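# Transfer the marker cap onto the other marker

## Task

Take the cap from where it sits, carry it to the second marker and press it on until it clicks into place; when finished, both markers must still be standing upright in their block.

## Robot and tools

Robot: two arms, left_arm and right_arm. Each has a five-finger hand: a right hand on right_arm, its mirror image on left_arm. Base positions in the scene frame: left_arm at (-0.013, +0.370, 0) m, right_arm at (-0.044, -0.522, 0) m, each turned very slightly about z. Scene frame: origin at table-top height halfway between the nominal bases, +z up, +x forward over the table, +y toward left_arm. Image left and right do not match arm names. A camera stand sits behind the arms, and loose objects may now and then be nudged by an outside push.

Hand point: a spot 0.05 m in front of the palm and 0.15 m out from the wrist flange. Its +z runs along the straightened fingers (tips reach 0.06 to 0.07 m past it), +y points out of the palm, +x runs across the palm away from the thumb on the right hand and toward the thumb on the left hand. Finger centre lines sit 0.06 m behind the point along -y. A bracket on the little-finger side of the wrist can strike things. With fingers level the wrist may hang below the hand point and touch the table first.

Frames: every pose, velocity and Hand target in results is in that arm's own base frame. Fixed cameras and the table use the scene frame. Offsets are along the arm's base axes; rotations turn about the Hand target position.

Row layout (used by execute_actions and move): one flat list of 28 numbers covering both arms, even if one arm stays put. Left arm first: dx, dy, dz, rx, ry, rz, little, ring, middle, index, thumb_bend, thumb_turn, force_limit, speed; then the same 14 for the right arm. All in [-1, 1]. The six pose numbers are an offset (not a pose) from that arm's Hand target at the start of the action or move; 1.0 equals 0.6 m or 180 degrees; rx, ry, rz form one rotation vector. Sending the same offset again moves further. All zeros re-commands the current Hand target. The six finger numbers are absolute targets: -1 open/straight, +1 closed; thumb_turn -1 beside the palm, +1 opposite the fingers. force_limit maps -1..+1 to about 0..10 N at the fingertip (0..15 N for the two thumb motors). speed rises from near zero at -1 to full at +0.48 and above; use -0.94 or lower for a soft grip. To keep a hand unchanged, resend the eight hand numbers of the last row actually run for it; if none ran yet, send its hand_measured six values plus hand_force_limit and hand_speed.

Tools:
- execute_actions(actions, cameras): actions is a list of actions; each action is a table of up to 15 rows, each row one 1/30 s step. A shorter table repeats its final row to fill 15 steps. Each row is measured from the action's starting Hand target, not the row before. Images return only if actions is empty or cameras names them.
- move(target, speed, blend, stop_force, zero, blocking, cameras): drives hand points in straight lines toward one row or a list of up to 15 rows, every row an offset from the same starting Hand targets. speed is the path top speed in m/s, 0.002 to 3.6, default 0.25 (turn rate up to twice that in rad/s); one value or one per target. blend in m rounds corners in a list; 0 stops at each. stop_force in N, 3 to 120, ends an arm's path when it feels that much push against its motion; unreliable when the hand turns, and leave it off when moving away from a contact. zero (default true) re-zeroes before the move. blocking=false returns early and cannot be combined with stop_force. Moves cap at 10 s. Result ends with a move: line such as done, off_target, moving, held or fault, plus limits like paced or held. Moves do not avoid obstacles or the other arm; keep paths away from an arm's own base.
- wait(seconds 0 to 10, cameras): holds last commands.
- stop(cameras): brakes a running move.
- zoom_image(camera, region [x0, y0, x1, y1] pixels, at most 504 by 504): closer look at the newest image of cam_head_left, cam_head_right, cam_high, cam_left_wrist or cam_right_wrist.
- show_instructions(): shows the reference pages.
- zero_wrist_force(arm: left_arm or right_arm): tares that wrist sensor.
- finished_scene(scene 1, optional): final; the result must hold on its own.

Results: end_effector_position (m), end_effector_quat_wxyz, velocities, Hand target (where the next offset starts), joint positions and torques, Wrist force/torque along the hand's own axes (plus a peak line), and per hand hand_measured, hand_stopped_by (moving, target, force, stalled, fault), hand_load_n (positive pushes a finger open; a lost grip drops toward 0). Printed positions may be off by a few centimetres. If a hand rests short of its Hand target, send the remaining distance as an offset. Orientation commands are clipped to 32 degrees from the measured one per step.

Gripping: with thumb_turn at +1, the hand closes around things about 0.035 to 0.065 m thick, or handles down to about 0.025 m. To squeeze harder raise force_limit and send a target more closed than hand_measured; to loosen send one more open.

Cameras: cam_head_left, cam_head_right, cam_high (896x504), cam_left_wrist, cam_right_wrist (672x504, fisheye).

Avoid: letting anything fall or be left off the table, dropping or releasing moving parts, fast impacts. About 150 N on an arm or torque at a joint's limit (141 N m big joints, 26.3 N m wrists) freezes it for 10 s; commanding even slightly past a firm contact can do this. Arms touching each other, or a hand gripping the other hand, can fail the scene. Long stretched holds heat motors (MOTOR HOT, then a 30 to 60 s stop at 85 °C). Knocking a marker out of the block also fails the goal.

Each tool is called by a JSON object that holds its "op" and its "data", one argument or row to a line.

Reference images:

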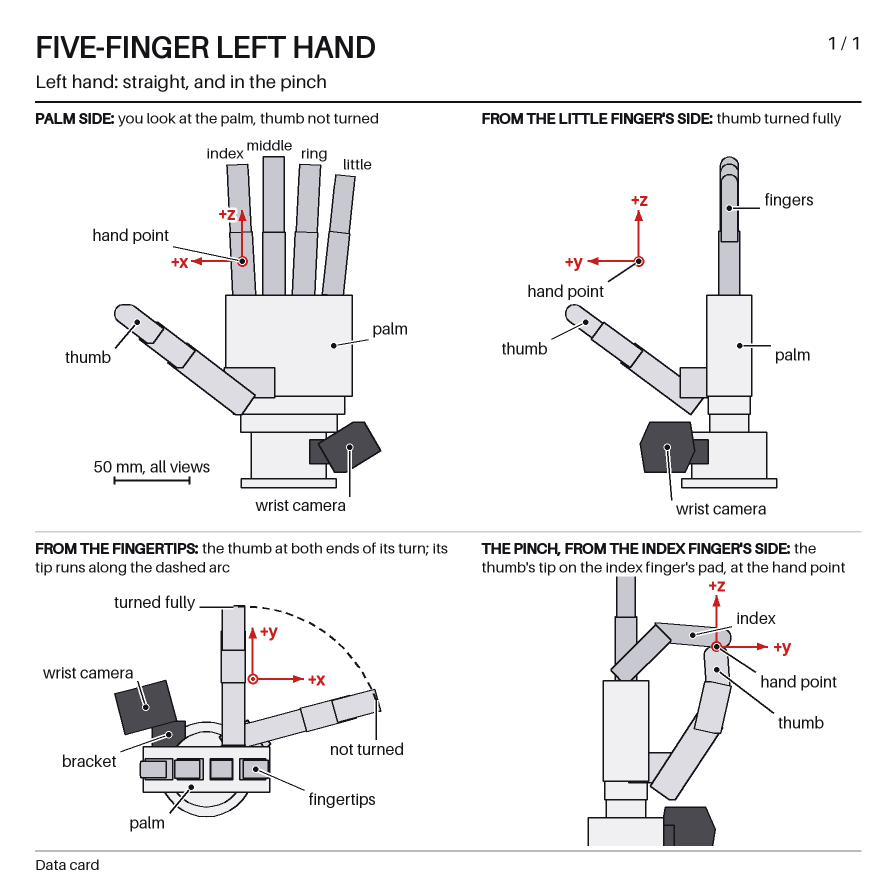

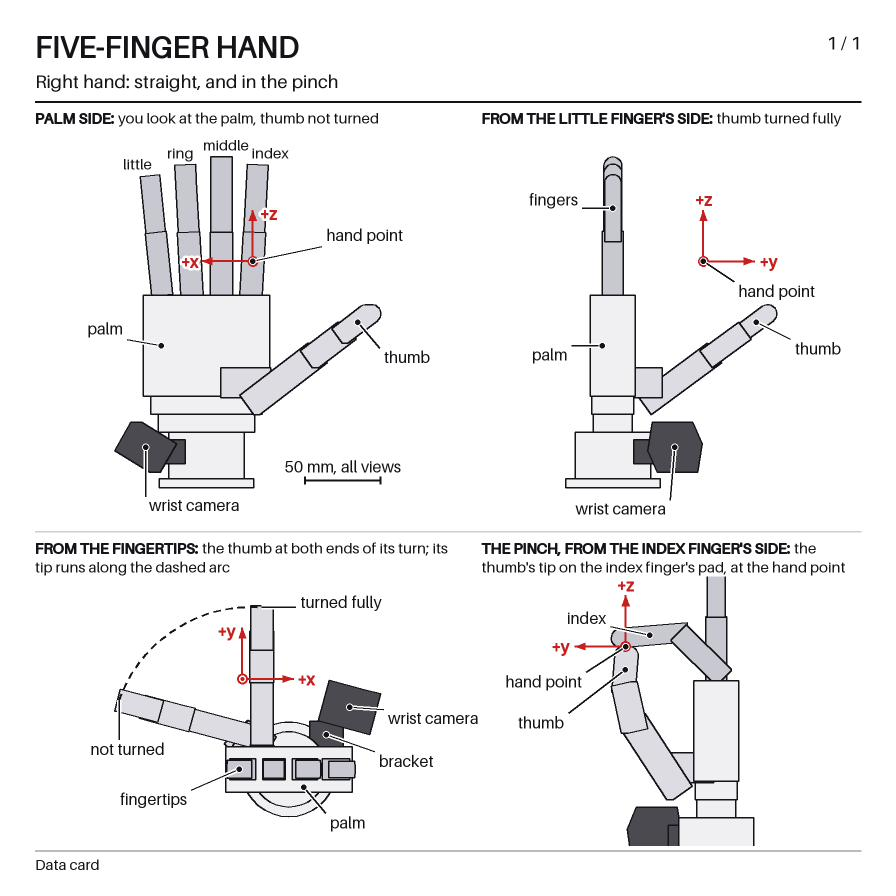

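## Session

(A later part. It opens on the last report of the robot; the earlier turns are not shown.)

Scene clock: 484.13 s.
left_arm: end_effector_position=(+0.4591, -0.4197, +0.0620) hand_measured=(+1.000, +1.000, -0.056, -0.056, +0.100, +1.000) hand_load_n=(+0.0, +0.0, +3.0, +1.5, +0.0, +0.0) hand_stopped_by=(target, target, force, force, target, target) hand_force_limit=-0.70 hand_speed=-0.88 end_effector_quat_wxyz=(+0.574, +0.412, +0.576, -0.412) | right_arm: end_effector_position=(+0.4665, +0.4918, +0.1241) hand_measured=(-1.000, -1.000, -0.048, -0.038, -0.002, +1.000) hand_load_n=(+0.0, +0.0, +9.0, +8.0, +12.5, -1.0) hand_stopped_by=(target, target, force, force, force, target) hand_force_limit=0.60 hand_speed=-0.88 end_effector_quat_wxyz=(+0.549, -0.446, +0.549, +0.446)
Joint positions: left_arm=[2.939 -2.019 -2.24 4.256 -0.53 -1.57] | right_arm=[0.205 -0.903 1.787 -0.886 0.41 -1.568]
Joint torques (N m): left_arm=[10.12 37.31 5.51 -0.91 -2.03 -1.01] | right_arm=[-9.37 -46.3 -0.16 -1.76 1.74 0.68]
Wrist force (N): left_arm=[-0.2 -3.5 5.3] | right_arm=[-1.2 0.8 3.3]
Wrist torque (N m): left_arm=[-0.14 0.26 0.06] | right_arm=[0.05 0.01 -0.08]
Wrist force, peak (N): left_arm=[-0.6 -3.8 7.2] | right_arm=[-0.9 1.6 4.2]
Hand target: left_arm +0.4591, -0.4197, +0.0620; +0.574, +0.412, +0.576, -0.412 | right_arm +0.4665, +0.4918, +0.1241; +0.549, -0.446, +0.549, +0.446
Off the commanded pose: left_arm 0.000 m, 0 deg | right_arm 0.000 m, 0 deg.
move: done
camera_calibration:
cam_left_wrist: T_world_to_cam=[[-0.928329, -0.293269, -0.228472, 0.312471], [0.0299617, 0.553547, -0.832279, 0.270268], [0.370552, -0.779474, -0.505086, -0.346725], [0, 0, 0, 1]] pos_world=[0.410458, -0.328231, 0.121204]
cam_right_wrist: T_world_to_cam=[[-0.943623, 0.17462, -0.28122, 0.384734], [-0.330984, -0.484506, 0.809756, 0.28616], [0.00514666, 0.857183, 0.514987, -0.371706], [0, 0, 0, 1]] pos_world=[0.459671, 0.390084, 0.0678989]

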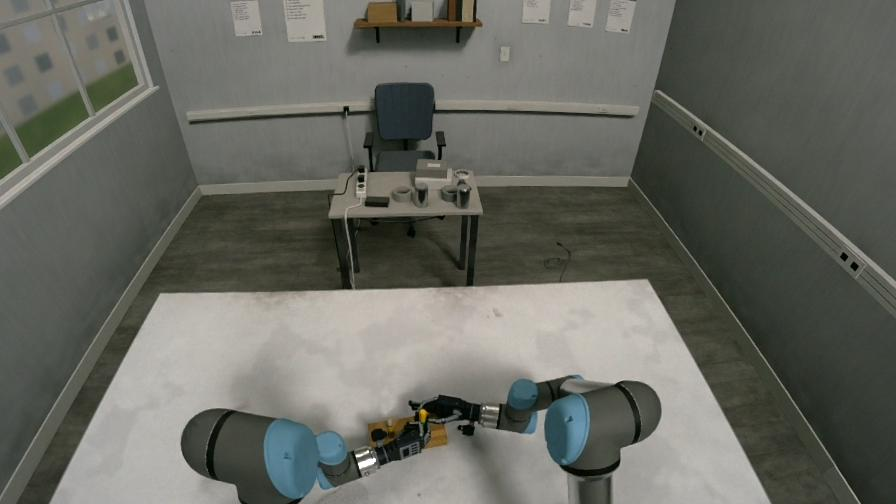

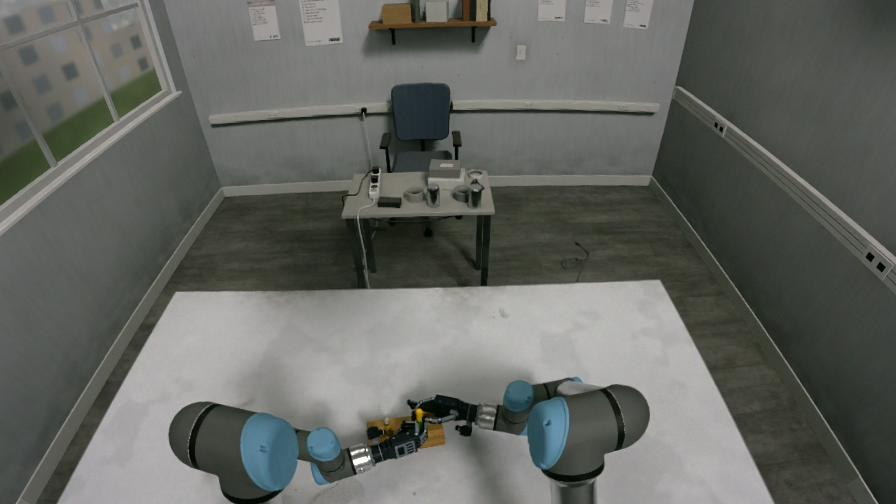

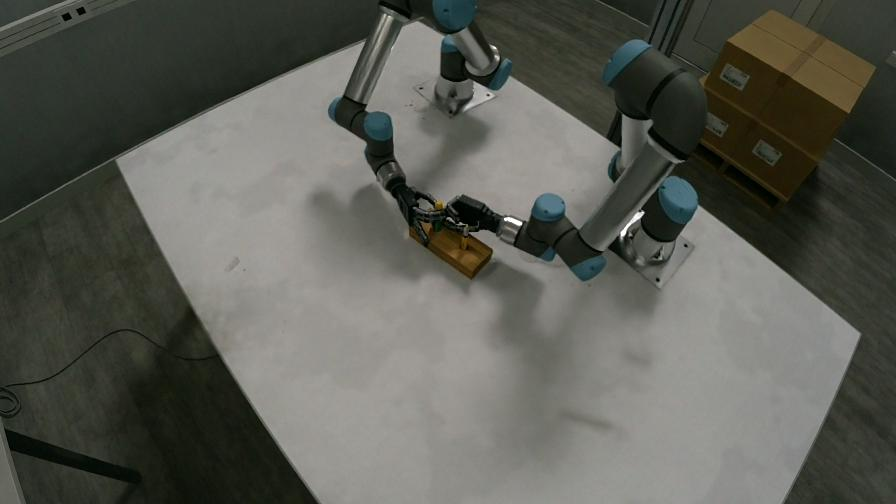

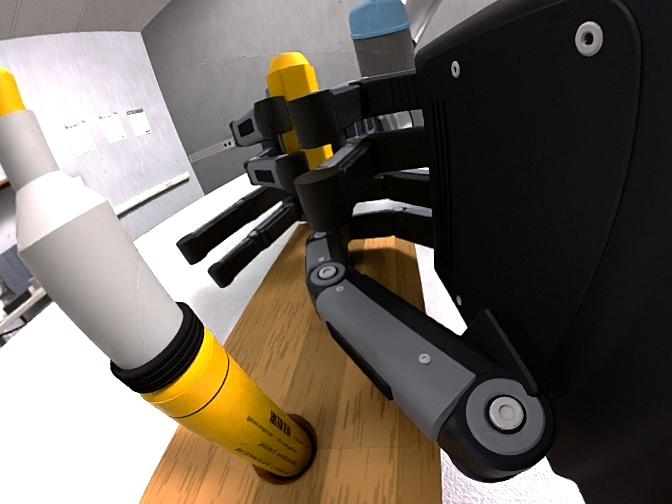

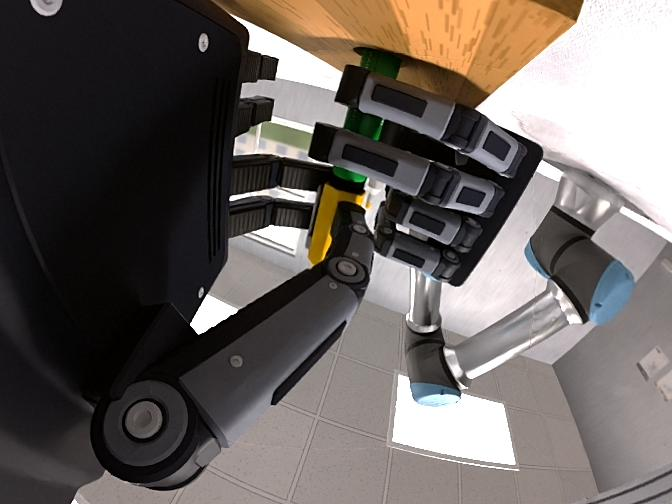

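{"op": "move", "data": {
  "target": [
    [0,0,0,0,0,0,1,1,-0.2,-0.2,-0.2,1,-0.7,-0.8,0,0,0,0,0,0,-1,-1,0.4,0.4,0.4,1,0.6,-0.88],
    [-0.0053,-0.0053,0,0,0,0,1,1,-0.2,-0.2,-0.2,1,-0.7,-0.8,0,0,0,0,0,0,-1,-1,0.4,0.4,0.4,1,0.6,-0.88],
    [-0.0053,-0.0053,0,0,0,0,1,1,0.15,0.15,0.06,1,-0.7,-0.9,0,0,0,0,0,0,-1,-1,0.4,0.4,0.4,1,0.6,-0.88]
  ],
  "speed": 0.05,
  "cameras": ["all"]
}}

{"op": "zoom_image", "data": {
  "camera": "cam_left_wrist",
  "region": [150, 50, 450, 350]
}}

{"op": "zoom_image", "data": {
  "camera": "cam_head_left",
  "region": [370, 370, 490, 470]
}}

{"op": "zoom_image", "data": {
  "camera": "cam_right_wrist",
  "region": [240, 0, 540, 300]
}}

Scene clock: 509.20 s.
left_arm: end_effector_position=(+0.4560, -0.4229, +0.0620) hand_measured=(+1.000, +1.000, -0.016, -0.006, +0.060, +1.000) hand_load_n=(+0.0, +0.0, +2.0, +5.0, +0.0, +0.0) hand_stopped_by=(target, target, force, force, target, target) hand_force_limit=-0.70 hand_speed=-0.90 end_effector_quat_wxyz=(+0.574, +0.412, +0.576, -0.412) | right_arm: end_effector_position=(+0.4665, +0.4918, +0.1241) hand_measured=(-1.000, -1.000, -0.048, -0.038, -0.002, +1.000) hand_load_n=(+0.0, +0.0, +9.0, +8.0, +12.5, -1.0) hand_stopped_by=(target, target, force, force, force, target) hand_force_limit=0.60 hand_speed=-0.88 end_effector_quat_wxyz=(+0.549, -0.446, +0.549, +0.446)
Joint positions: left_arm=[2.928 -2.018 -2.242 4.258 -0.541 -1.57] | right_arm=[0.205 -0.903 1.787 -0.886 0.41 -1.568]
Joint torques (N m): left_arm=[7.24 20.3 17.03 -1.08 -2.79 -1.4] | right_arm=[6.99 -44.75 -0.45 -1.42 1.69 0.67]
Wrist force (N): left_arm=[-0.7 -3.6 6.9] | right_arm=[-1.1 1.5 3.3]
Wrist torque (N m): left_arm=[-0.12 0.25 0.02] | right_arm=[0.09 0.02 -0.07]
Wrist force, peak (N): left_arm=[-0.7 -3.6 7.4] | right_arm=[-0.7 1.5 3.7]
Hand target: left_arm +0.4560, -0.4229, +0.0620; +0.574, +0.412, +0.576, -0.412 | right_arm +0.4665, +0.4918, +0.1241; +0.549, -0.446, +0.549, +0.446
Off the commanded pose: left_arm 0.000 m, 0 deg | right_arm 0.000 m, 0 deg.
move: done
camera_calibration:
cam_left_wrist: T_world_to_cam=[[-0.928326, -0.293217, -0.228549, 0.308703], [0.0300473, 0.553574, -0.832257, 0.272188], [0.370551, -0.779473, -0.505087, -0.348019], [0, 0, 0, 1]] pos_world=[0.407358, -0.331431, 0.121304]
cam_right_wrist: T_world_to_cam=[[-0.943623, 0.17462, -0.28122, 0.384734], [-0.330984, -0.484506, 0.809756, 0.28616], [0.00514666, 0.857183, 0.514987, -0.371706], [0, 0, 0, 1]] pos_world=[0.459671, 0.390084, 0.0678989]

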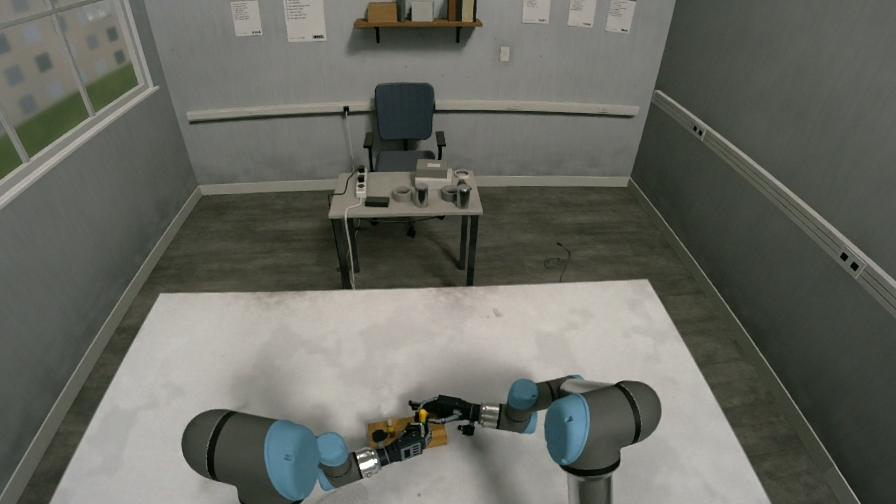

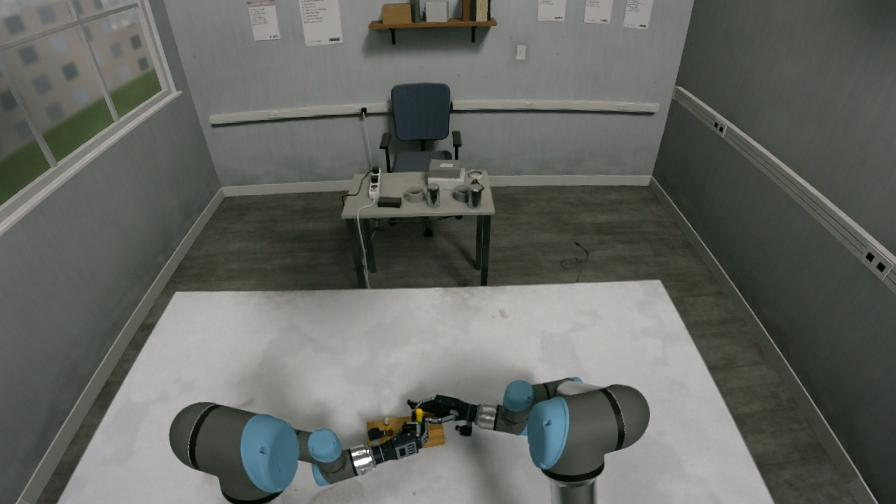

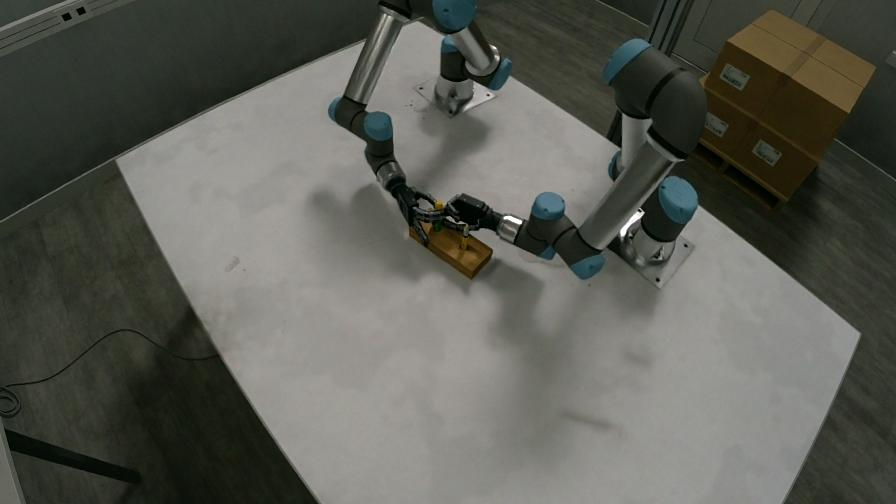

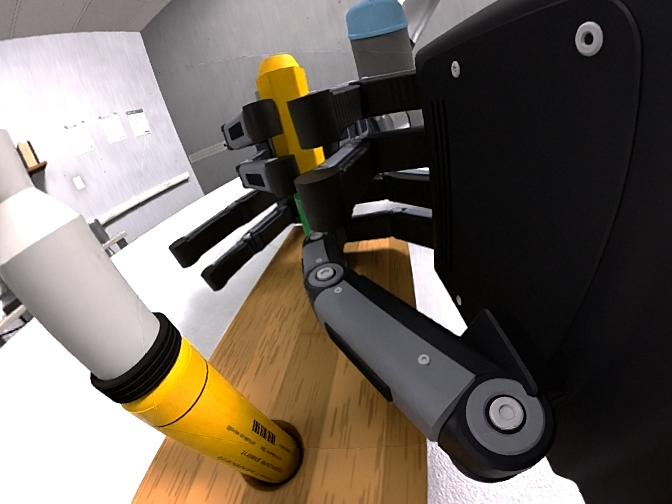

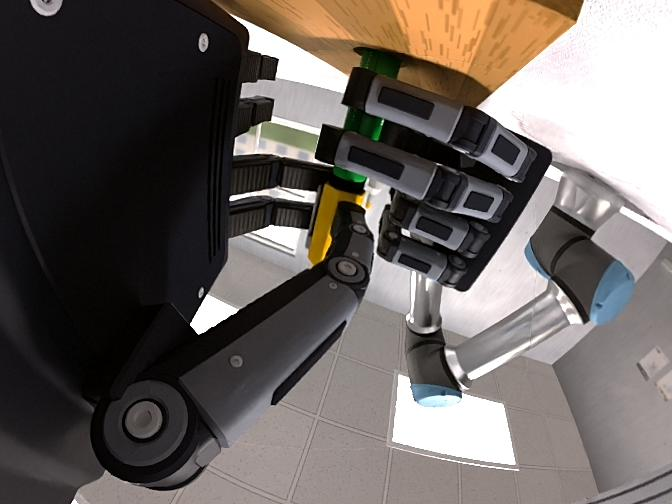

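Scaled by 1.680 from the camera's 672x504 image, which has a finer 960x720 frame.

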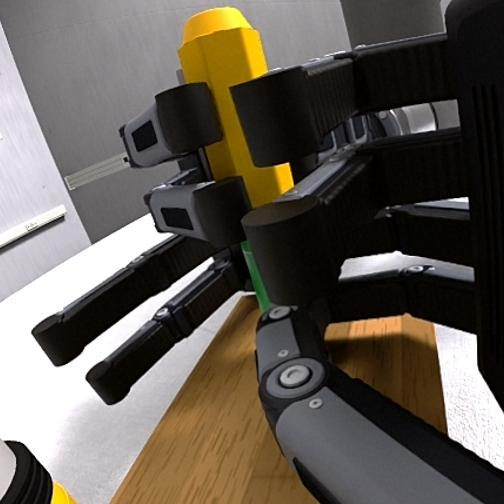

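Scaled by 4.200 from the camera's 896x504 image, which has a finer 1280x720 frame.

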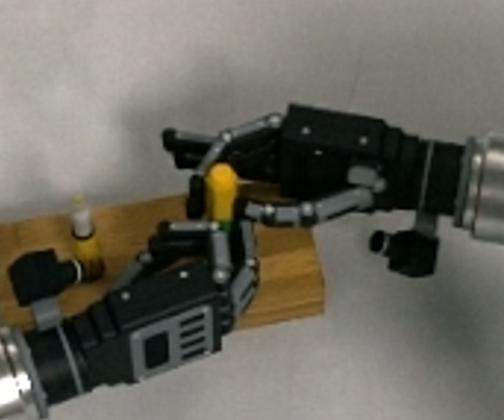

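Scaled by 1.680 from the camera's 672x504 image, which has a finer 960x720 frame.

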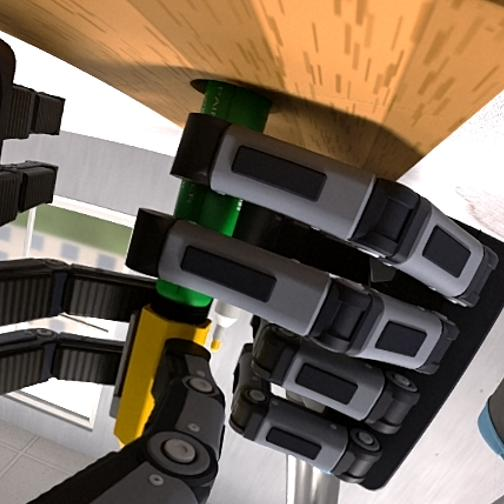

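{"op": "move", "data": {
  "target": [
    [0,0,0,0,0,0,1,1,-0.12,-0.12,0.06,1,-0.7,-0.8,0,0,0,0,0,0,-1,-1,0.4,0.4,0.4,1,0.6,-0.88],
    [0.0016,-0.0047,0,0,0,0,1,1,-0.12,-0.12,0.06,1,-0.7,-0.8,0,0,0,0,0,0,-1,-1,0.4,0.4,0.4,1,0.6,-0.88]
  ],
  "speed": 0.03,
  "cameras": []
}}

Scene clock: 519.30 s.
left_arm: end_effector_position=(+0.4569, -0.4258, +0.0620) hand_measured=(+1.000, +1.000, -0.120, -0.120, +0.060, +1.000) hand_load_n=(+0.0, +0.0, +0.0, +0.0, +0.0, +0.5) hand_stopped_by=(target, target, target, target, target, target) hand_force_limit=-0.70 hand_speed=-0.80 end_effector_quat_wxyz=(+0.574, +0.412, +0.576, -0.412) | right_arm: end_effector_position=(+0.4665, +0.4918, +0.1241) hand_measured=(-1.000, -1.000, -0.048, -0.038, -0.002, +1.000) hand_load_n=(+0.0, +0.0, +8.5, +8.5, +10.5, -0.5) hand_stopped_by=(target, target, force, force, force, target) hand_force_limit=0.60 hand_speed=-0.88 end_effector_quat_wxyz=(+0.549, -0.446, +0.549, +0.446)
Joint positions: left_arm=[2.921 -2.021 -2.235 4.254 -0.548 -1.57] | right_arm=[0.205 -0.903 1.787 -0.886 0.411 -1.568]
Joint torques (N m): left_arm=[-0.73 21.95 13.81 0.21 -0.29 -1.15] | right_arm=[5.37 -43.2 -0.85 -1.28 -0.73 0.78]
Wrist force (N): left_arm=[-0.5 -3.8 -10.1] | right_arm=[-2.0 -7.3 -6.2]
Wrist torque (N m): left_arm=[-0.13 0.01 0.07] | right_arm=[-0.08 0.18 -0.27]
Wrist force, peak (N): left_arm=[-0.3 -4.2 -10.6] | right_arm=[-2.0 -7.8 -6.3]
Hand target: left_arm +0.4569, -0.4257, +0.0620; +0.574, +0.412, +0.576, -0.412 | right_arm +0.4665, +0.4918, +0.1241; +0.549, -0.446, +0.549, +0.446
Off the commanded pose: left_arm 0.000 m, 0 deg | right_arm 0.000 m, 0 deg.
move: done
No camera images: "cameras" was empty.

{"op": "move", "data": {
  "target": [
    [-0.0010,0.0030,0,0,0,0,1,1,-0.12,-0.12,0.06,1,-0.7,-0.8,0,0,0,0,0,0,-1,-1,0.4,0.4,0.4,1,0.6,-0.88],
    [-0.0010,0.0030,0,0,0,0,1,1,0.15,0.15,0.06,1,-0.7,-0.92,0,0,0,0,0,0,-1,-1,0.4,0.4,0.4,1,0.6,-0.88]
  ],
  "speed": 0.03,
  "cameras": []
}}

Scene clock: 525.40 s.
left_arm: end_effector_position=(+0.4563, -0.4239, +0.0620) hand_measured=(+1.000, +1.000, -0.008, -0.010, +0.060, +1.000) hand_load_n=(+0.0, +0.0, +1.5, +2.0, +0.0, +0.0) hand_stopped_by=(target, target, force, force, target, target) hand_force_limit=-0.70 hand_speed=-0.92 end_effector_quat_wxyz=(+0.574, +0.412, +0.576, -0.412) | right_arm: end_effector_position=(+0.4665, +0.4918, +0.1241) hand_measured=(-1.000, -1.000, -0.048, -0.038, -0.002, +1.000) hand_load_n=(+0.0, +0.0, +8.5, +8.0, +12.5, -0.5) hand_stopped_by=(target, target, force, force, force, target) hand_force_limit=0.60 hand_speed=-0.88 end_effector_quat_wxyz=(+0.549, -0.446, +0.549, +0.446)
Joint positions: left_arm=[2.926 -2.019 -2.24 4.256 -0.543 -1.57] | right_arm=[0.205 -0.903 1.787 -0.886 0.41 -1.568]
Joint torques (N m): left_arm=[-7.53 24.71 16.79 0.07 -2.22 0.58] | right_arm=[3.87 -41.73 -0.45 -1.14 1.33 0.64]
Wrist force (N): left_arm=[-0.5 -2.0 3.9] | right_arm=[-2.0 0.8 1.3]
Wrist torque (N m): left_arm=[-0.08 0.24 0.01] | right_arm=[0.10 0.05 -0.11]
Wrist force, peak (N): left_arm=[-0.5 -3.8 -10.3] | right_arm=[-2.2 -7.5 -6.2]
Hand target: left_arm +0.4563, -0.4239, +0.0620; +0.574, +0.412, +0.576, -0.412 | right_arm +0.4665, +0.4918, +0.1241; +0.549, -0.446, +0.549, +0.446
Off the commanded pose: left_arm 0.000 m, 0 deg | right_arm 0.000 m, 0 deg.
move: done
No camera images: "cameras" was empty.

{"op": "move", "data": {
  "target": [
    [0.0006,-0.0020,0,0,0,0,1,1,0.15,0.15,0.06,1,-0.7,-0.92,0,0,0,0,0,0,-1,-1,0.4,0.4,0.4,1,0.6,-0.88],
    [0.0006,-0.0020,0,0,0,0,1,1,0.4,0.4,0.4,1,0.5,-0.92,0,0,0,0,0,0,-1,-1,0.4,0.4,0.4,1,0.6,-0.88]
  ],
  "speed": 0.03,
  "cameras": ["cam_high","cam_left_wrist","cam_right_wrist"]
}}

{"op": "zoom_image", "data": {
  "camera": "cam_left_wrist",
  "region": [150, 50, 450, 350]
}}

{"op": "zoom_image", "data": {
  "camera": "cam_right_wrist",
  "region": [240, 0, 540, 300]
}}

Scene clock: 533.87 s.
left_arm: end_effector_position=(+0.4567, -0.4251, +0.0620) hand_measured=(+1.000, +1.000, +0.018, +0.018, +0.400, +1.000) hand_load_n=(+0.0, +0.0, +3.5, +4.0, +0.0, +0.0) hand_stopped_by=(target, target, force, force, target, target) hand_force_limit=0.50 hand_speed=-0.92 end_effector_quat_wxyz=(+0.574, +0.412, +0.576, -0.412) | right_arm: end_effector_position=(+0.4665, +0.4918, +0.1241) hand_measured=(-1.000, -1.000, -0.048, -0.038, -0.002, +1.000) hand_load_n=(+0.0, +0.0, +8.5, +8.0, +12.5, -0.5) hand_stopped_by=(target, target, force, force, force, target) hand_force_limit=0.60 hand_speed=-0.88 end_effector_quat_wxyz=(+0.549, -0.446, +0.549, +0.446)
Joint positions: left_arm=[2.923 -2.02 -2.237 4.255 -0.546 -1.57] | right_arm=[0.205 -0.903 1.787 -0.886 0.41 -1.568]
Joint torques (N m): left_arm=[8.58 38.64 3.4 2.8 2.12 -0.35] | right_arm=[2.34 -39.94 -0.7 -0.81 0.63 0.66]
Wrist force (N): left_arm=[1.3 -2.4 7.9] | right_arm=[-2.1 2.4 3.7]
Wrist torque (N m): left_arm=[-0.11 0.28 0.01] | right_arm=[0.10 -0.03 -0.06]
Wrist force, peak (N): left_arm=[1.2 -2.6 8.3] | right_arm=[-2.4 2.2 4.0]
Hand target: left_arm +0.4567, -0.4251, +0.0620; +0.574, +0.412, +0.576, -0.412 | right_arm +0.4665, +0.4918, +0.1241; +0.549, -0.446, +0.549, +0.446
Off the commanded pose: left_arm 0.000 m, 0 deg | right_arm 0.000 m, 0 deg.
move: done
camera_calibration:
cam_left_wrist: T_world_to_cam=[[-0.928329, -0.293269, -0.228472, 0.30866], [0.0299617, 0.553547, -0.832279, 0.273329], [0.370552, -0.779474, -0.505086, -0.350044], [0, 0, 0, 1]] pos_world=[0.408058, -0.333631, 0.121204]
cam_right_wrist: T_world_to_cam=[[-0.943623, 0.17462, -0.28122, 0.384734], [-0.330984, -0.484506, 0.809756, 0.28616], [0.00514666, 0.857183, 0.514987, -0.371706], [0, 0, 0, 1]] pos_world=[0.459671, 0.390084, 0.0678989]
Images, in order (width x height): cam_high 896x504, cam_left_wrist 672x504, cam_right_wrist 672x504.

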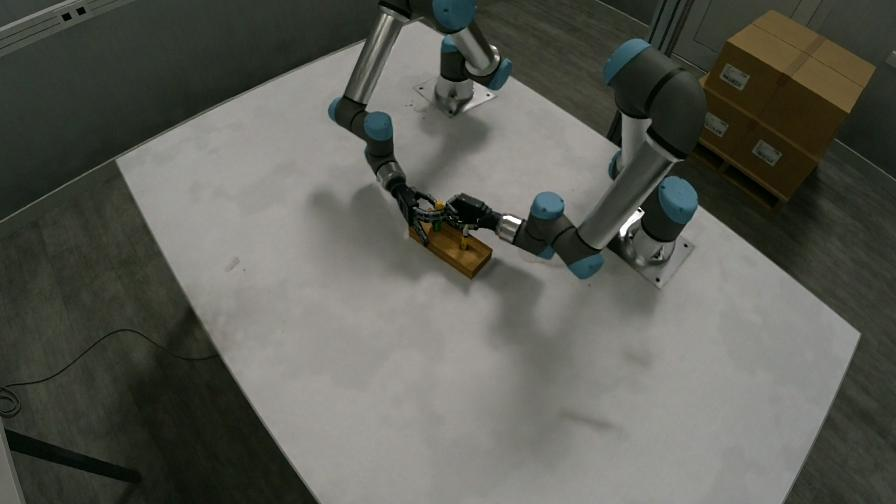

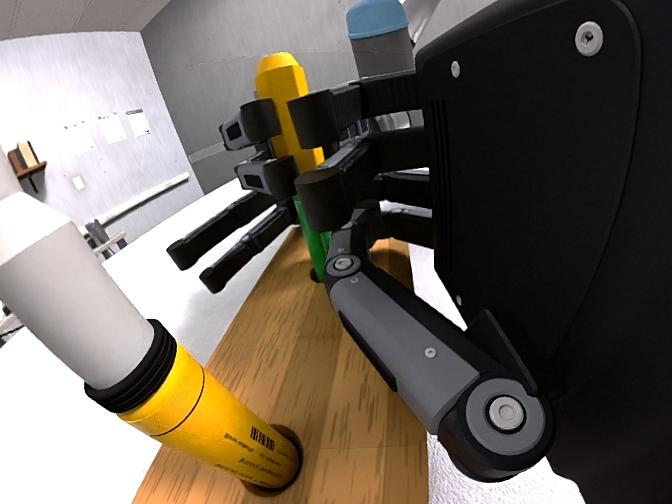

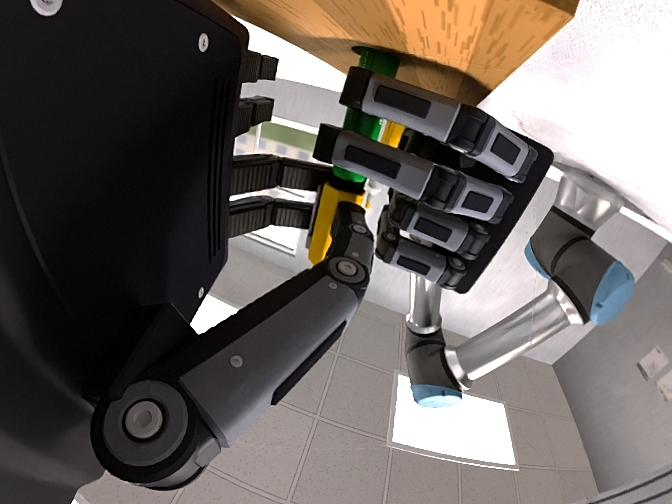

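Scaled by 1.680 from the camera's 672x504 image, which has a finer 960x720 frame.

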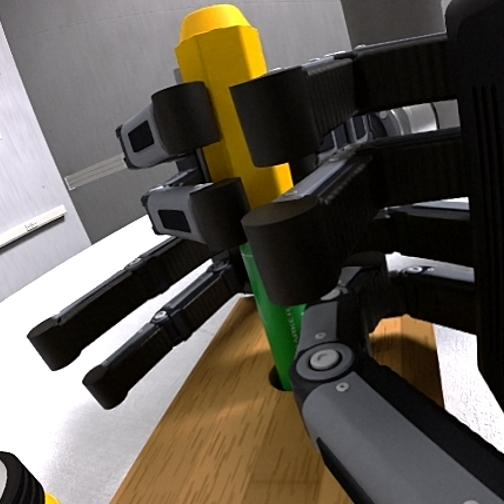

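Scaled by 1.680 from the camera's 672x504 image, which has a finer 960x720 frame.

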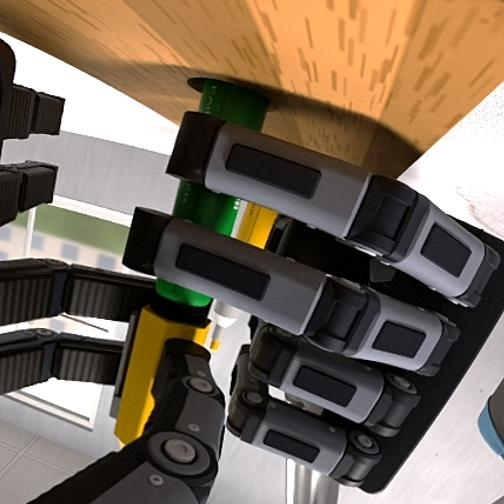

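{"op": "move", "data": {
  "target": [
    [0,0,0,0,0,0,1,1,-0.15,-0.15,0.4,1,0.5,-0.7,0,0,0,0,0,0,-1,-1,0.4,0.4,0.4,1,0.6,-0.88],
    [-0.0021,0.0063,0,0,0,0,1,1,-0.15,-0.15,0.4,1,0.5,-0.7,0,0,0,0,0,0,-1,-1,0.4,0.4,0.4,1,0.6,-0.88],
    [-0.0021,0.0063,0,0,0,0,1,1,-0.15,-0.15,-0.3,1,0.5,-0.7,0,0,0,0,0,0,-1,-1,0.4,0.4,0.4,1,0.6,-0.88],
    [0.0005,-0.0016,0,0,0,0,1,1,-0.15,-0.15,-0.3,1,0.5,-0.7,0,0,0,0,0,0,-1,-1,0.4,0.4,0.4,1,0.6,-0.88],
    [0.0005,-0.0016,0,0,0,0,1,1,-0.15,-0.15,-0.04,1,-0.7,-0.9,0,0,0,0,0,0,-1,-1,0.4,0.4,0.4,1,0.6,-0.88]
  ],
  "speed": 0.05,
  "cameras": ["cam_high","cam_left_wrist","cam_right_wrist"]
}}

{"op": "zoom_image", "data": {
  "camera": "cam_left_wrist",
  "region": [150, 50, 450, 350]
}}

{"op": "zoom_image", "data": {
  "camera": "cam_right_wrist",
  "region": [240, 0, 540, 300]
}}

Scene clock: 551.27 s.
left_arm: end_effector_position=(+0.4570, -0.4261, +0.0620) hand_measured=(+1.000, +1.000, -0.150, -0.150, -0.144, +1.000) hand_load_n=(+0.0, +0.0, +0.0, +0.0, +2.5, +1.0) hand_stopped_by=(target, target, target, target, force, target) hand_force_limit=-0.70 hand_speed=-0.90 end_effector_quat_wxyz=(+0.574, +0.412, +0.576, -0.412) | right_arm: end_effector_position=(+0.4665, +0.4918, +0.1241) hand_measured=(-1.000, -1.000, -0.048, -0.038, -0.002, +1.000) hand_load_n=(+0.0, +0.0, +8.0, +7.5, +12.5, -0.5) hand_stopped_by=(target, target, force, force, force, target) hand_force_limit=0.60 hand_speed=-0.88 end_effector_quat_wxyz=(+0.549, -0.446, +0.549, +0.446)
Joint positions: left_arm=[2.92 -2.021 -2.235 4.254 -0.549 -1.57] | right_arm=[0.205 -0.903 1.787 -0.886 0.41 -1.568]
Joint torques (N m): left_arm=[4.98 37.74 2.92 2.68 2.39 1.12] | right_arm=[0.54 -37.35 -0.96 -0.43 -1.24 0.52]
Wrist force (N): left_arm=[-1.0 1.4 -1.0] | right_arm=[-1.6 0.1 -1.5]
Wrist torque (N m): left_arm=[0.03 0.14 -0.02] | right_arm=[0.08 0.12 -0.11]
Wrist force, peak (N): left_arm=[1.3 -2.1 8.3] | right_arm=[-2.4 2.6 3.7]
Hand target: left_arm +0.4570, -0.4261, +0.0620; +0.574, +0.412, +0.576, -0.412 | right_arm +0.4665, +0.4918, +0.1241; +0.549, -0.446, +0.549, +0.446
Off the commanded pose: left_arm 0.000 m, 0 deg | right_arm 0.000 m, 0 deg.
move: done
camera_calibration:
cam_left_wrist: T_world_to_cam=[[-0.928329, -0.293269, -0.228472, 0.308645], [0.0299617, 0.553547, -0.832279, 0.273874], [0.370552, -0.779474, -0.505086, -0.350935], [0, 0, 0, 1]] pos_world=[0.408358, -0.334631, 0.121204]
cam_right_wrist: T_world_to_cam=[[-0.943623, 0.17462, -0.28122, 0.384734], [-0.330984, -0.484506, 0.809756, 0.28616], [0.00514666, 0.857183, 0.514987, -0.371706], [0, 0, 0, 1]] pos_world=[0.459671, 0.390084, 0.0678989]
Images, in order (width x height): cam_high 896x504, cam_left_wrist 672x504, cam_right_wrist 672x504.

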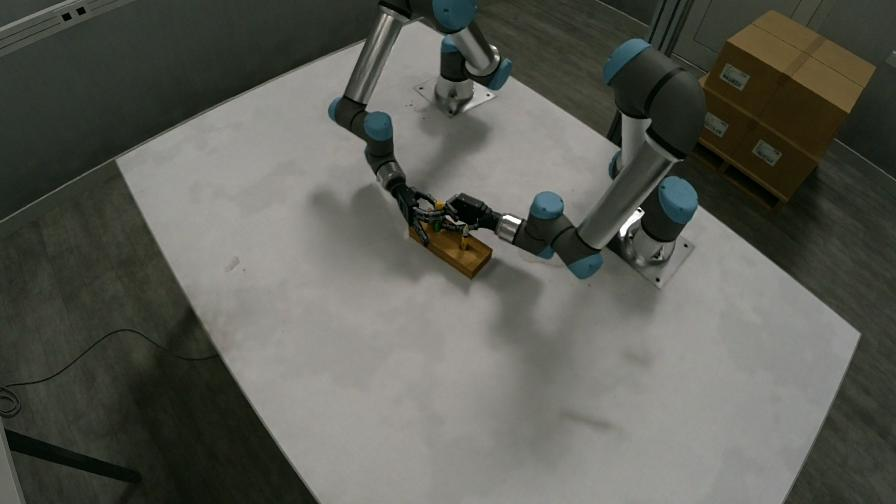

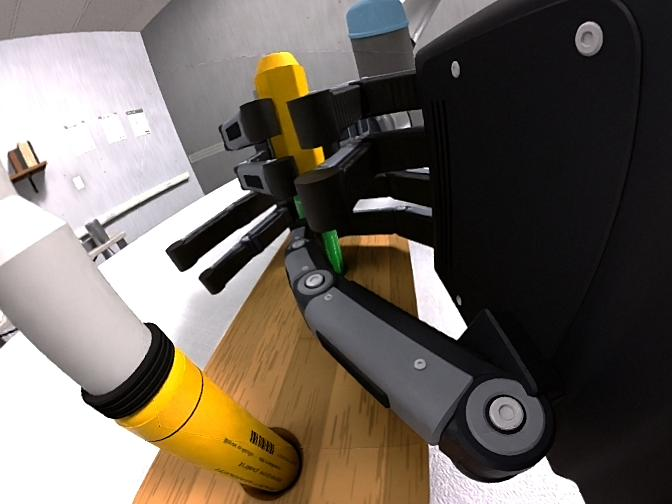

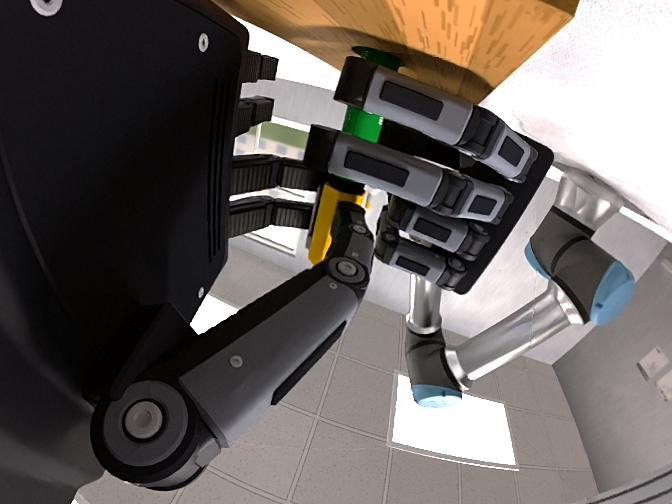

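Scaled by 1.680 from the camera's 672x504 image, which has a finer 960x720 frame.

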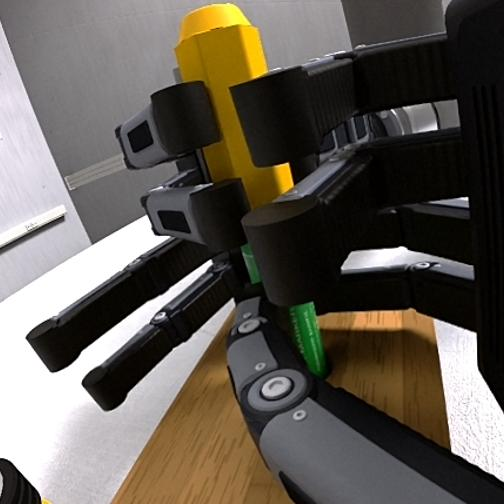

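Scaled by 1.680 from the camera's 672x504 image, which has a finer 960x720 frame.

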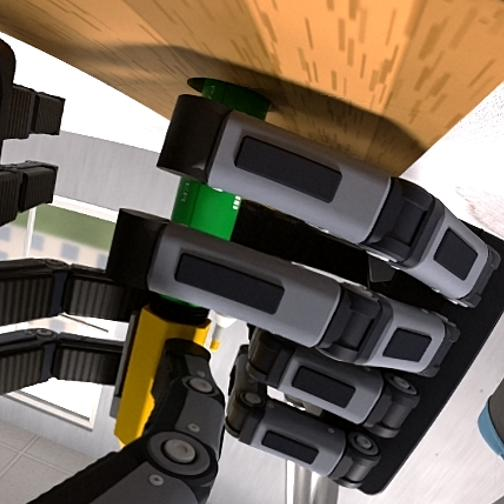

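{"op": "move", "data": {
  "target": [
    [0,0,0,0,0,0,1,1,-0.15,-0.15,-0.3,1,-0.7,-0.7,0,0,0,0,0,0,-1,-1,0.4,0.4,0.4,1,0.6,-0.88],
    [-0.0009,0.0027,0,0,0,0,1,1,-0.15,-0.15,-0.3,1,-0.7,-0.7,0,0,0,0,0,0,-1,-1,0.4,0.4,0.4,1,0.6,-0.88],
    [-0.0009,0.0027,0,0,0,0,1,1,-0.15,-0.15,0.0,1,-0.7,-0.92,0,0,0,0,0,0,-1,-1,0.4,0.4,0.4,1,0.6,-0.88]
  ],
  "speed": 0.05,
  "cameras": []
}}

Scene clock: 561.23 s.
left_arm: end_effector_position=(+0.4565, -0.4245, +0.0620) hand_measured=(+1.000, +1.000, -0.150, -0.150, -0.074, +1.000) hand_load_n=(+0.0, +0.0, +0.0, +0.0, +2.0, +0.5) hand_stopped_by=(target, target, target, target, force, target) hand_force_limit=-0.70 hand_speed=-0.92 end_effector_quat_wxyz=(+0.574, +0.412, +0.576, -0.412) | right_arm: end_effector_position=(+0.4665, +0.4918, +0.1241) hand_measured=(-1.000, -1.000, -0.048, -0.038, -0.002, +1.000) hand_load_n=(+0.0, +0.0, +8.0, +8.0, +12.5, -1.0) hand_stopped_by=(target, target, force, force, force, target) hand_force_limit=0.60 hand_speed=-0.88 end_effector_quat_wxyz=(+0.549, -0.446, +0.549, +0.446)
Joint positions: left_arm=[2.924 -2.019 -2.239 4.256 -0.545 -1.57] | right_arm=[0.205 -0.903 1.787 -0.886 0.41 -1.568]
Joint torques (N m): left_arm=[-6.9 16.8 18.03 -1.08 -1.36 -0.53] | right_arm=[-2.05 -35.46 -1.18 -0.09 -1.09 0.51]
Wrist force (N): left_arm=[-1.0 1.3 -1.3] | right_arm=[-1.1 -0.5 -1.8]
Wrist torque (N m): left_arm=[0.01 0.13 -0.03] | right_arm=[0.03 0.08 -0.11]
Wrist force, peak (N): left_arm=[-1.1 1.3 -1.6] | right_arm=[-1.3 -0.3 -2.3]
Hand target: left_arm +0.4564, -0.4245, +0.0620; +0.574, +0.412, +0.576, -0.412 | right_arm +0.4665, +0.4918, +0.1241; +0.549, -0.446, +0.549, +0.446
Off the commanded pose: left_arm 0.000 m, 0 deg | right_arm 0.000 m, 0 deg.
move: done
No camera images: "cameras" was empty.

{"op": "move", "data": {
  "target": [
    [0,0,0,0,0,0,1,1,-0.15,-0.15,-0.2,1,-0.7,-0.7,0,0,0,0,0,0,-1,-1,0.4,0.4,0.4,1,0.6,-0.88],
    [-0.0005,0.0014,0,0,0,0,1,1,-0.15,-0.15,-0.2,1,-0.7,-0.7,0,0,0,0,0,0,-1,-1,0.4,0.4,0.4,1,0.6,-0.88],
    [-0.0005,0.0014,0,0,0,0,1,1,-0.15,-0.15,-0.02,1,-0.7,-0.92,0,0,0,0,0,0,-1,-1,0.4,0.4,0.4,1,0.6,-0.88],
    [-0.0005,0.0014,0,0,0,0,1,1,0.15,0.15,-0.02,1,-0.7,-0.92,0,0,0,0,0,0,-1,-1,0.4,0.4,0.4,1,0.6,-0.88]
  ],
  "speed": 0.05,
  "cameras": []
}}

Scene clock: 569.43 s.
left_arm: end_effector_position=(+0.4562, -0.4236, +0.0620) hand_measured=(+1.000, +1.000, -0.010, -0.010, -0.020, +1.000) hand_load_n=(+0.0, +0.0, +3.0, +2.5, +1.5, +0.0) hand_stopped_by=(target, target, force, force, target, target) hand_force_limit=-0.70 hand_speed=-0.92 end_effector_quat_wxyz=(+0.574, +0.412, +0.576, -0.412) | right_arm: end_effector_position=(+0.4665, +0.4918, +0.1241) hand_measured=(-1.000, -1.000, -0.048, -0.038, -0.002, +1.000) hand_load_n=(+0.0, +0.0, +8.5, +8.0, +12.0, -1.0) hand_stopped_by=(target, target, force, force, force, target) hand_force_limit=0.60 hand_speed=-0.88 end_effector_quat_wxyz=(+0.549, -0.446, +0.549, +0.446)
Joint positions: left_arm=[2.927 -2.019 -2.241 4.257 -0.542 -1.57] | right_arm=[0.205 -0.903 1.787 -0.886 0.41 -1.568]
Joint torques (N m): left_arm=[-4.42 38.12 17.12 0.04 -1.91 0.95] | right_arm=[-3.94 -33.37 -0.91 0.11 -1.1 0.48]
Wrist force (N): left_arm=[-0.7 -0.9 2.1] | right_arm=[-1.8 0.1 0.3]
Wrist torque (N m): left_arm=[-0.06 0.18 0.01] | right_arm=[0.05 0.07 -0.12]
Wrist force, peak (N): left_arm=[-0.5 -1.0 2.6] | right_arm=[-1.6 -0.3 -2.2]
Hand target: left_arm +0.4561, -0.4236, +0.0620; +0.574, +0.412, +0.576, -0.412 | right_arm +0.4665, +0.4918, +0.1241; +0.549, -0.446, +0.549, +0.446
Off the commanded pose: left_arm 0.000 m, 0 deg | right_arm 0.000 m, 0 deg.
move: done
No camera images: "cameras" was empty.

{"op": "move", "data": {
  "target": [0,0,0,0,0,0,1,1,0.35,0.35,-0.02,1,0.6,-0.92,0,0,0,0,0,0,-1,-1,0.4,0.4,0.4,1,0.6,-0.88],
  "cameras": ["cam_high","cam_left_wrist","cam_right_wrist"]
}}

{"op": "zoom_image", "data": {
  "camera": "cam_left_wrist",
  "region": [150, 50, 450, 350]
}}

{"op": "zoom_image", "data": {
  "camera": "cam_right_wrist",
  "region": [240, 0, 540, 300]
}}

Scene clock: 573.07 s.
left_arm: end_effector_position=(+0.4561, -0.4236, +0.0620) hand_measured=(+1.000, +1.000, +0.002, +0.010, -0.020, +1.000) hand_load_n=(+0.0, +0.0, +7.0, +9.5, +3.0, -0.5) hand_stopped_by=(target, target, force, force, target, target) hand_force_limit=0.60 hand_speed=-0.92 end_effector_quat_wxyz=(+0.574, +0.412, +0.576, -0.412) | right_arm: end_effector_position=(+0.4665, +0.4918, +0.1241) hand_measured=(-1.000, -1.000, -0.048, -0.038, -0.002, +1.000) hand_load_n=(+0.0, +0.0, +9.0, +8.0, +12.5, -1.0) hand_stopped_by=(target, target, force, force, force, target) hand_force_limit=0.60 hand_speed=-0.88 end_effector_quat_wxyz=(+0.549, -0.446, +0.549, +0.446)
Joint positions: left_arm=[2.927 -2.019 -2.241 4.257 -0.542 -1.57] | right_arm=[0.205 -0.903 1.787 -0.886 0.41 -1.568]
Joint torques (N m): left_arm=[-6.3 37.08 16.52 -0.93 -1.88 1.11] | right_arm=[-4.34 -32.44 -1.5 0.22 -0.99 0.53]
Wrist force (N): left_arm=[1.3 -3.7 4.5] | right_arm=[-2.2 0.2 2.4]
Wrist torque (N m): left_arm=[-0.12 0.19 0.03] | right_arm=[0.05 0.00 -0.10]
Wrist force, peak (N): left_arm=[0.0 -1.5 6.5] | right_arm=[-2.1 0.6 2.9]
Hand target: left_arm +0.4561, -0.4236, +0.0620; +0.574, +0.412, +0.576, -0.412 | right_arm +0.4665, +0.4918, +0.1241; +0.549, -0.446, +0.549, +0.446
Off the commanded pose: left_arm 0.000 m, 0 deg | right_arm 0.000 m, 0 deg.
move: done
camera_calibration:
cam_left_wrist: T_world_to_cam=[[-0.928329, -0.293269, -0.228472, 0.308542], [0.0299617, 0.553547, -0.832279, 0.272517], [0.370552, -0.779474, -0.505086, -0.348653], [0, 0, 0, 1]] pos_world=[0.407458, -0.332131, 0.121204]
cam_right_wrist: T_world_to_cam=[[-0.943623, 0.17462, -0.28122, 0.384734], [-0.330984, -0.484506, 0.809756, 0.28616], [0.00514666, 0.857183, 0.514987, -0.371706], [0, 0, 0, 1]] pos_world=[0.459671, 0.390084, 0.0678989]
Images, in order (width x height): cam_high 896x504, cam_left_wrist 672x504, cam_right_wrist 672x504.

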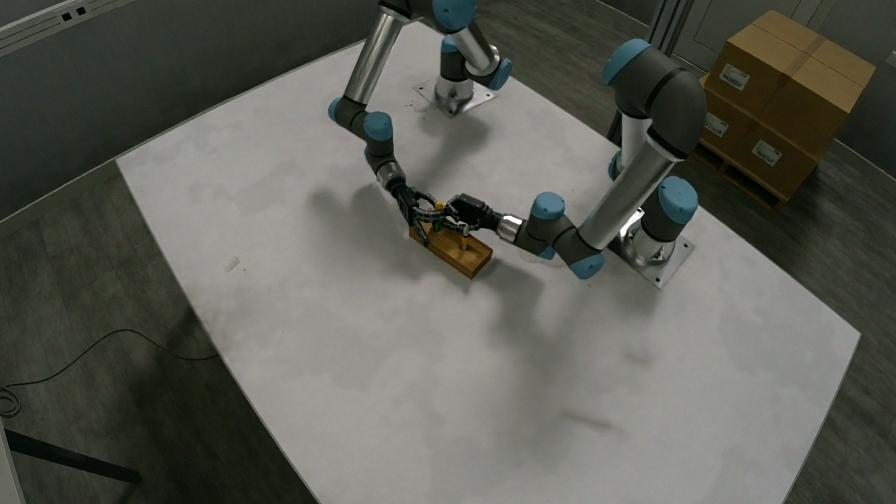

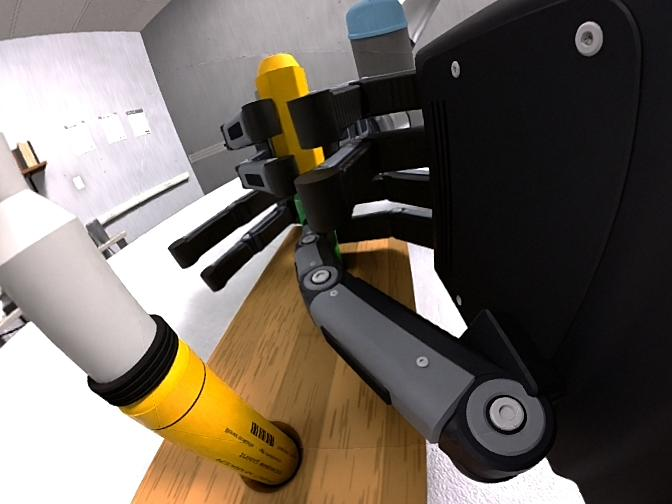

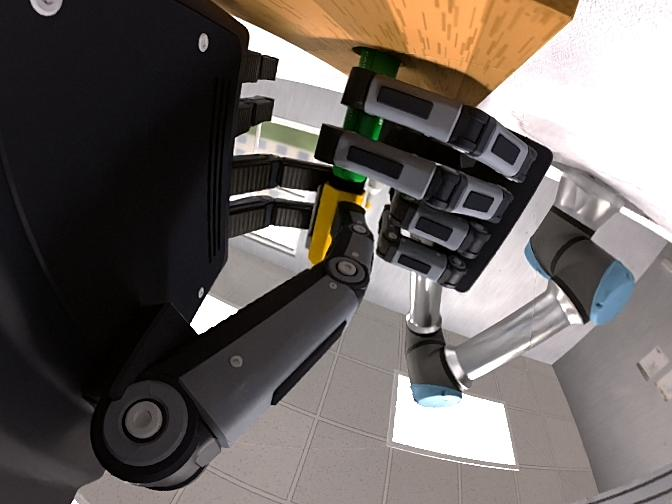

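Scaled by 1.680 from the camera's 672x504 image, which has a finer 960x720 frame.

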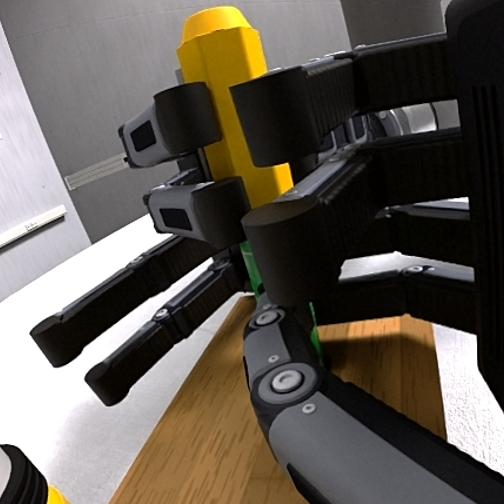

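Scaled by 1.680 from the camera's 672x504 image, which has a finer 960x720 frame.

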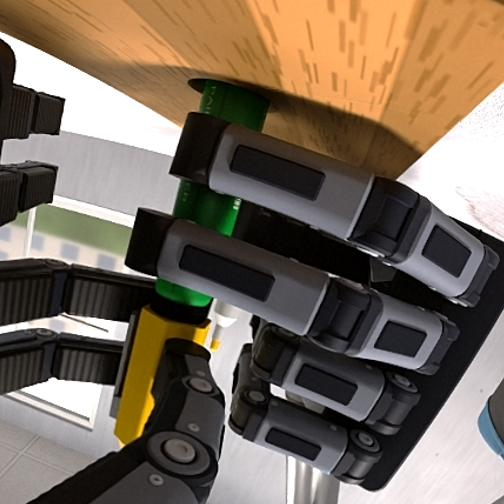

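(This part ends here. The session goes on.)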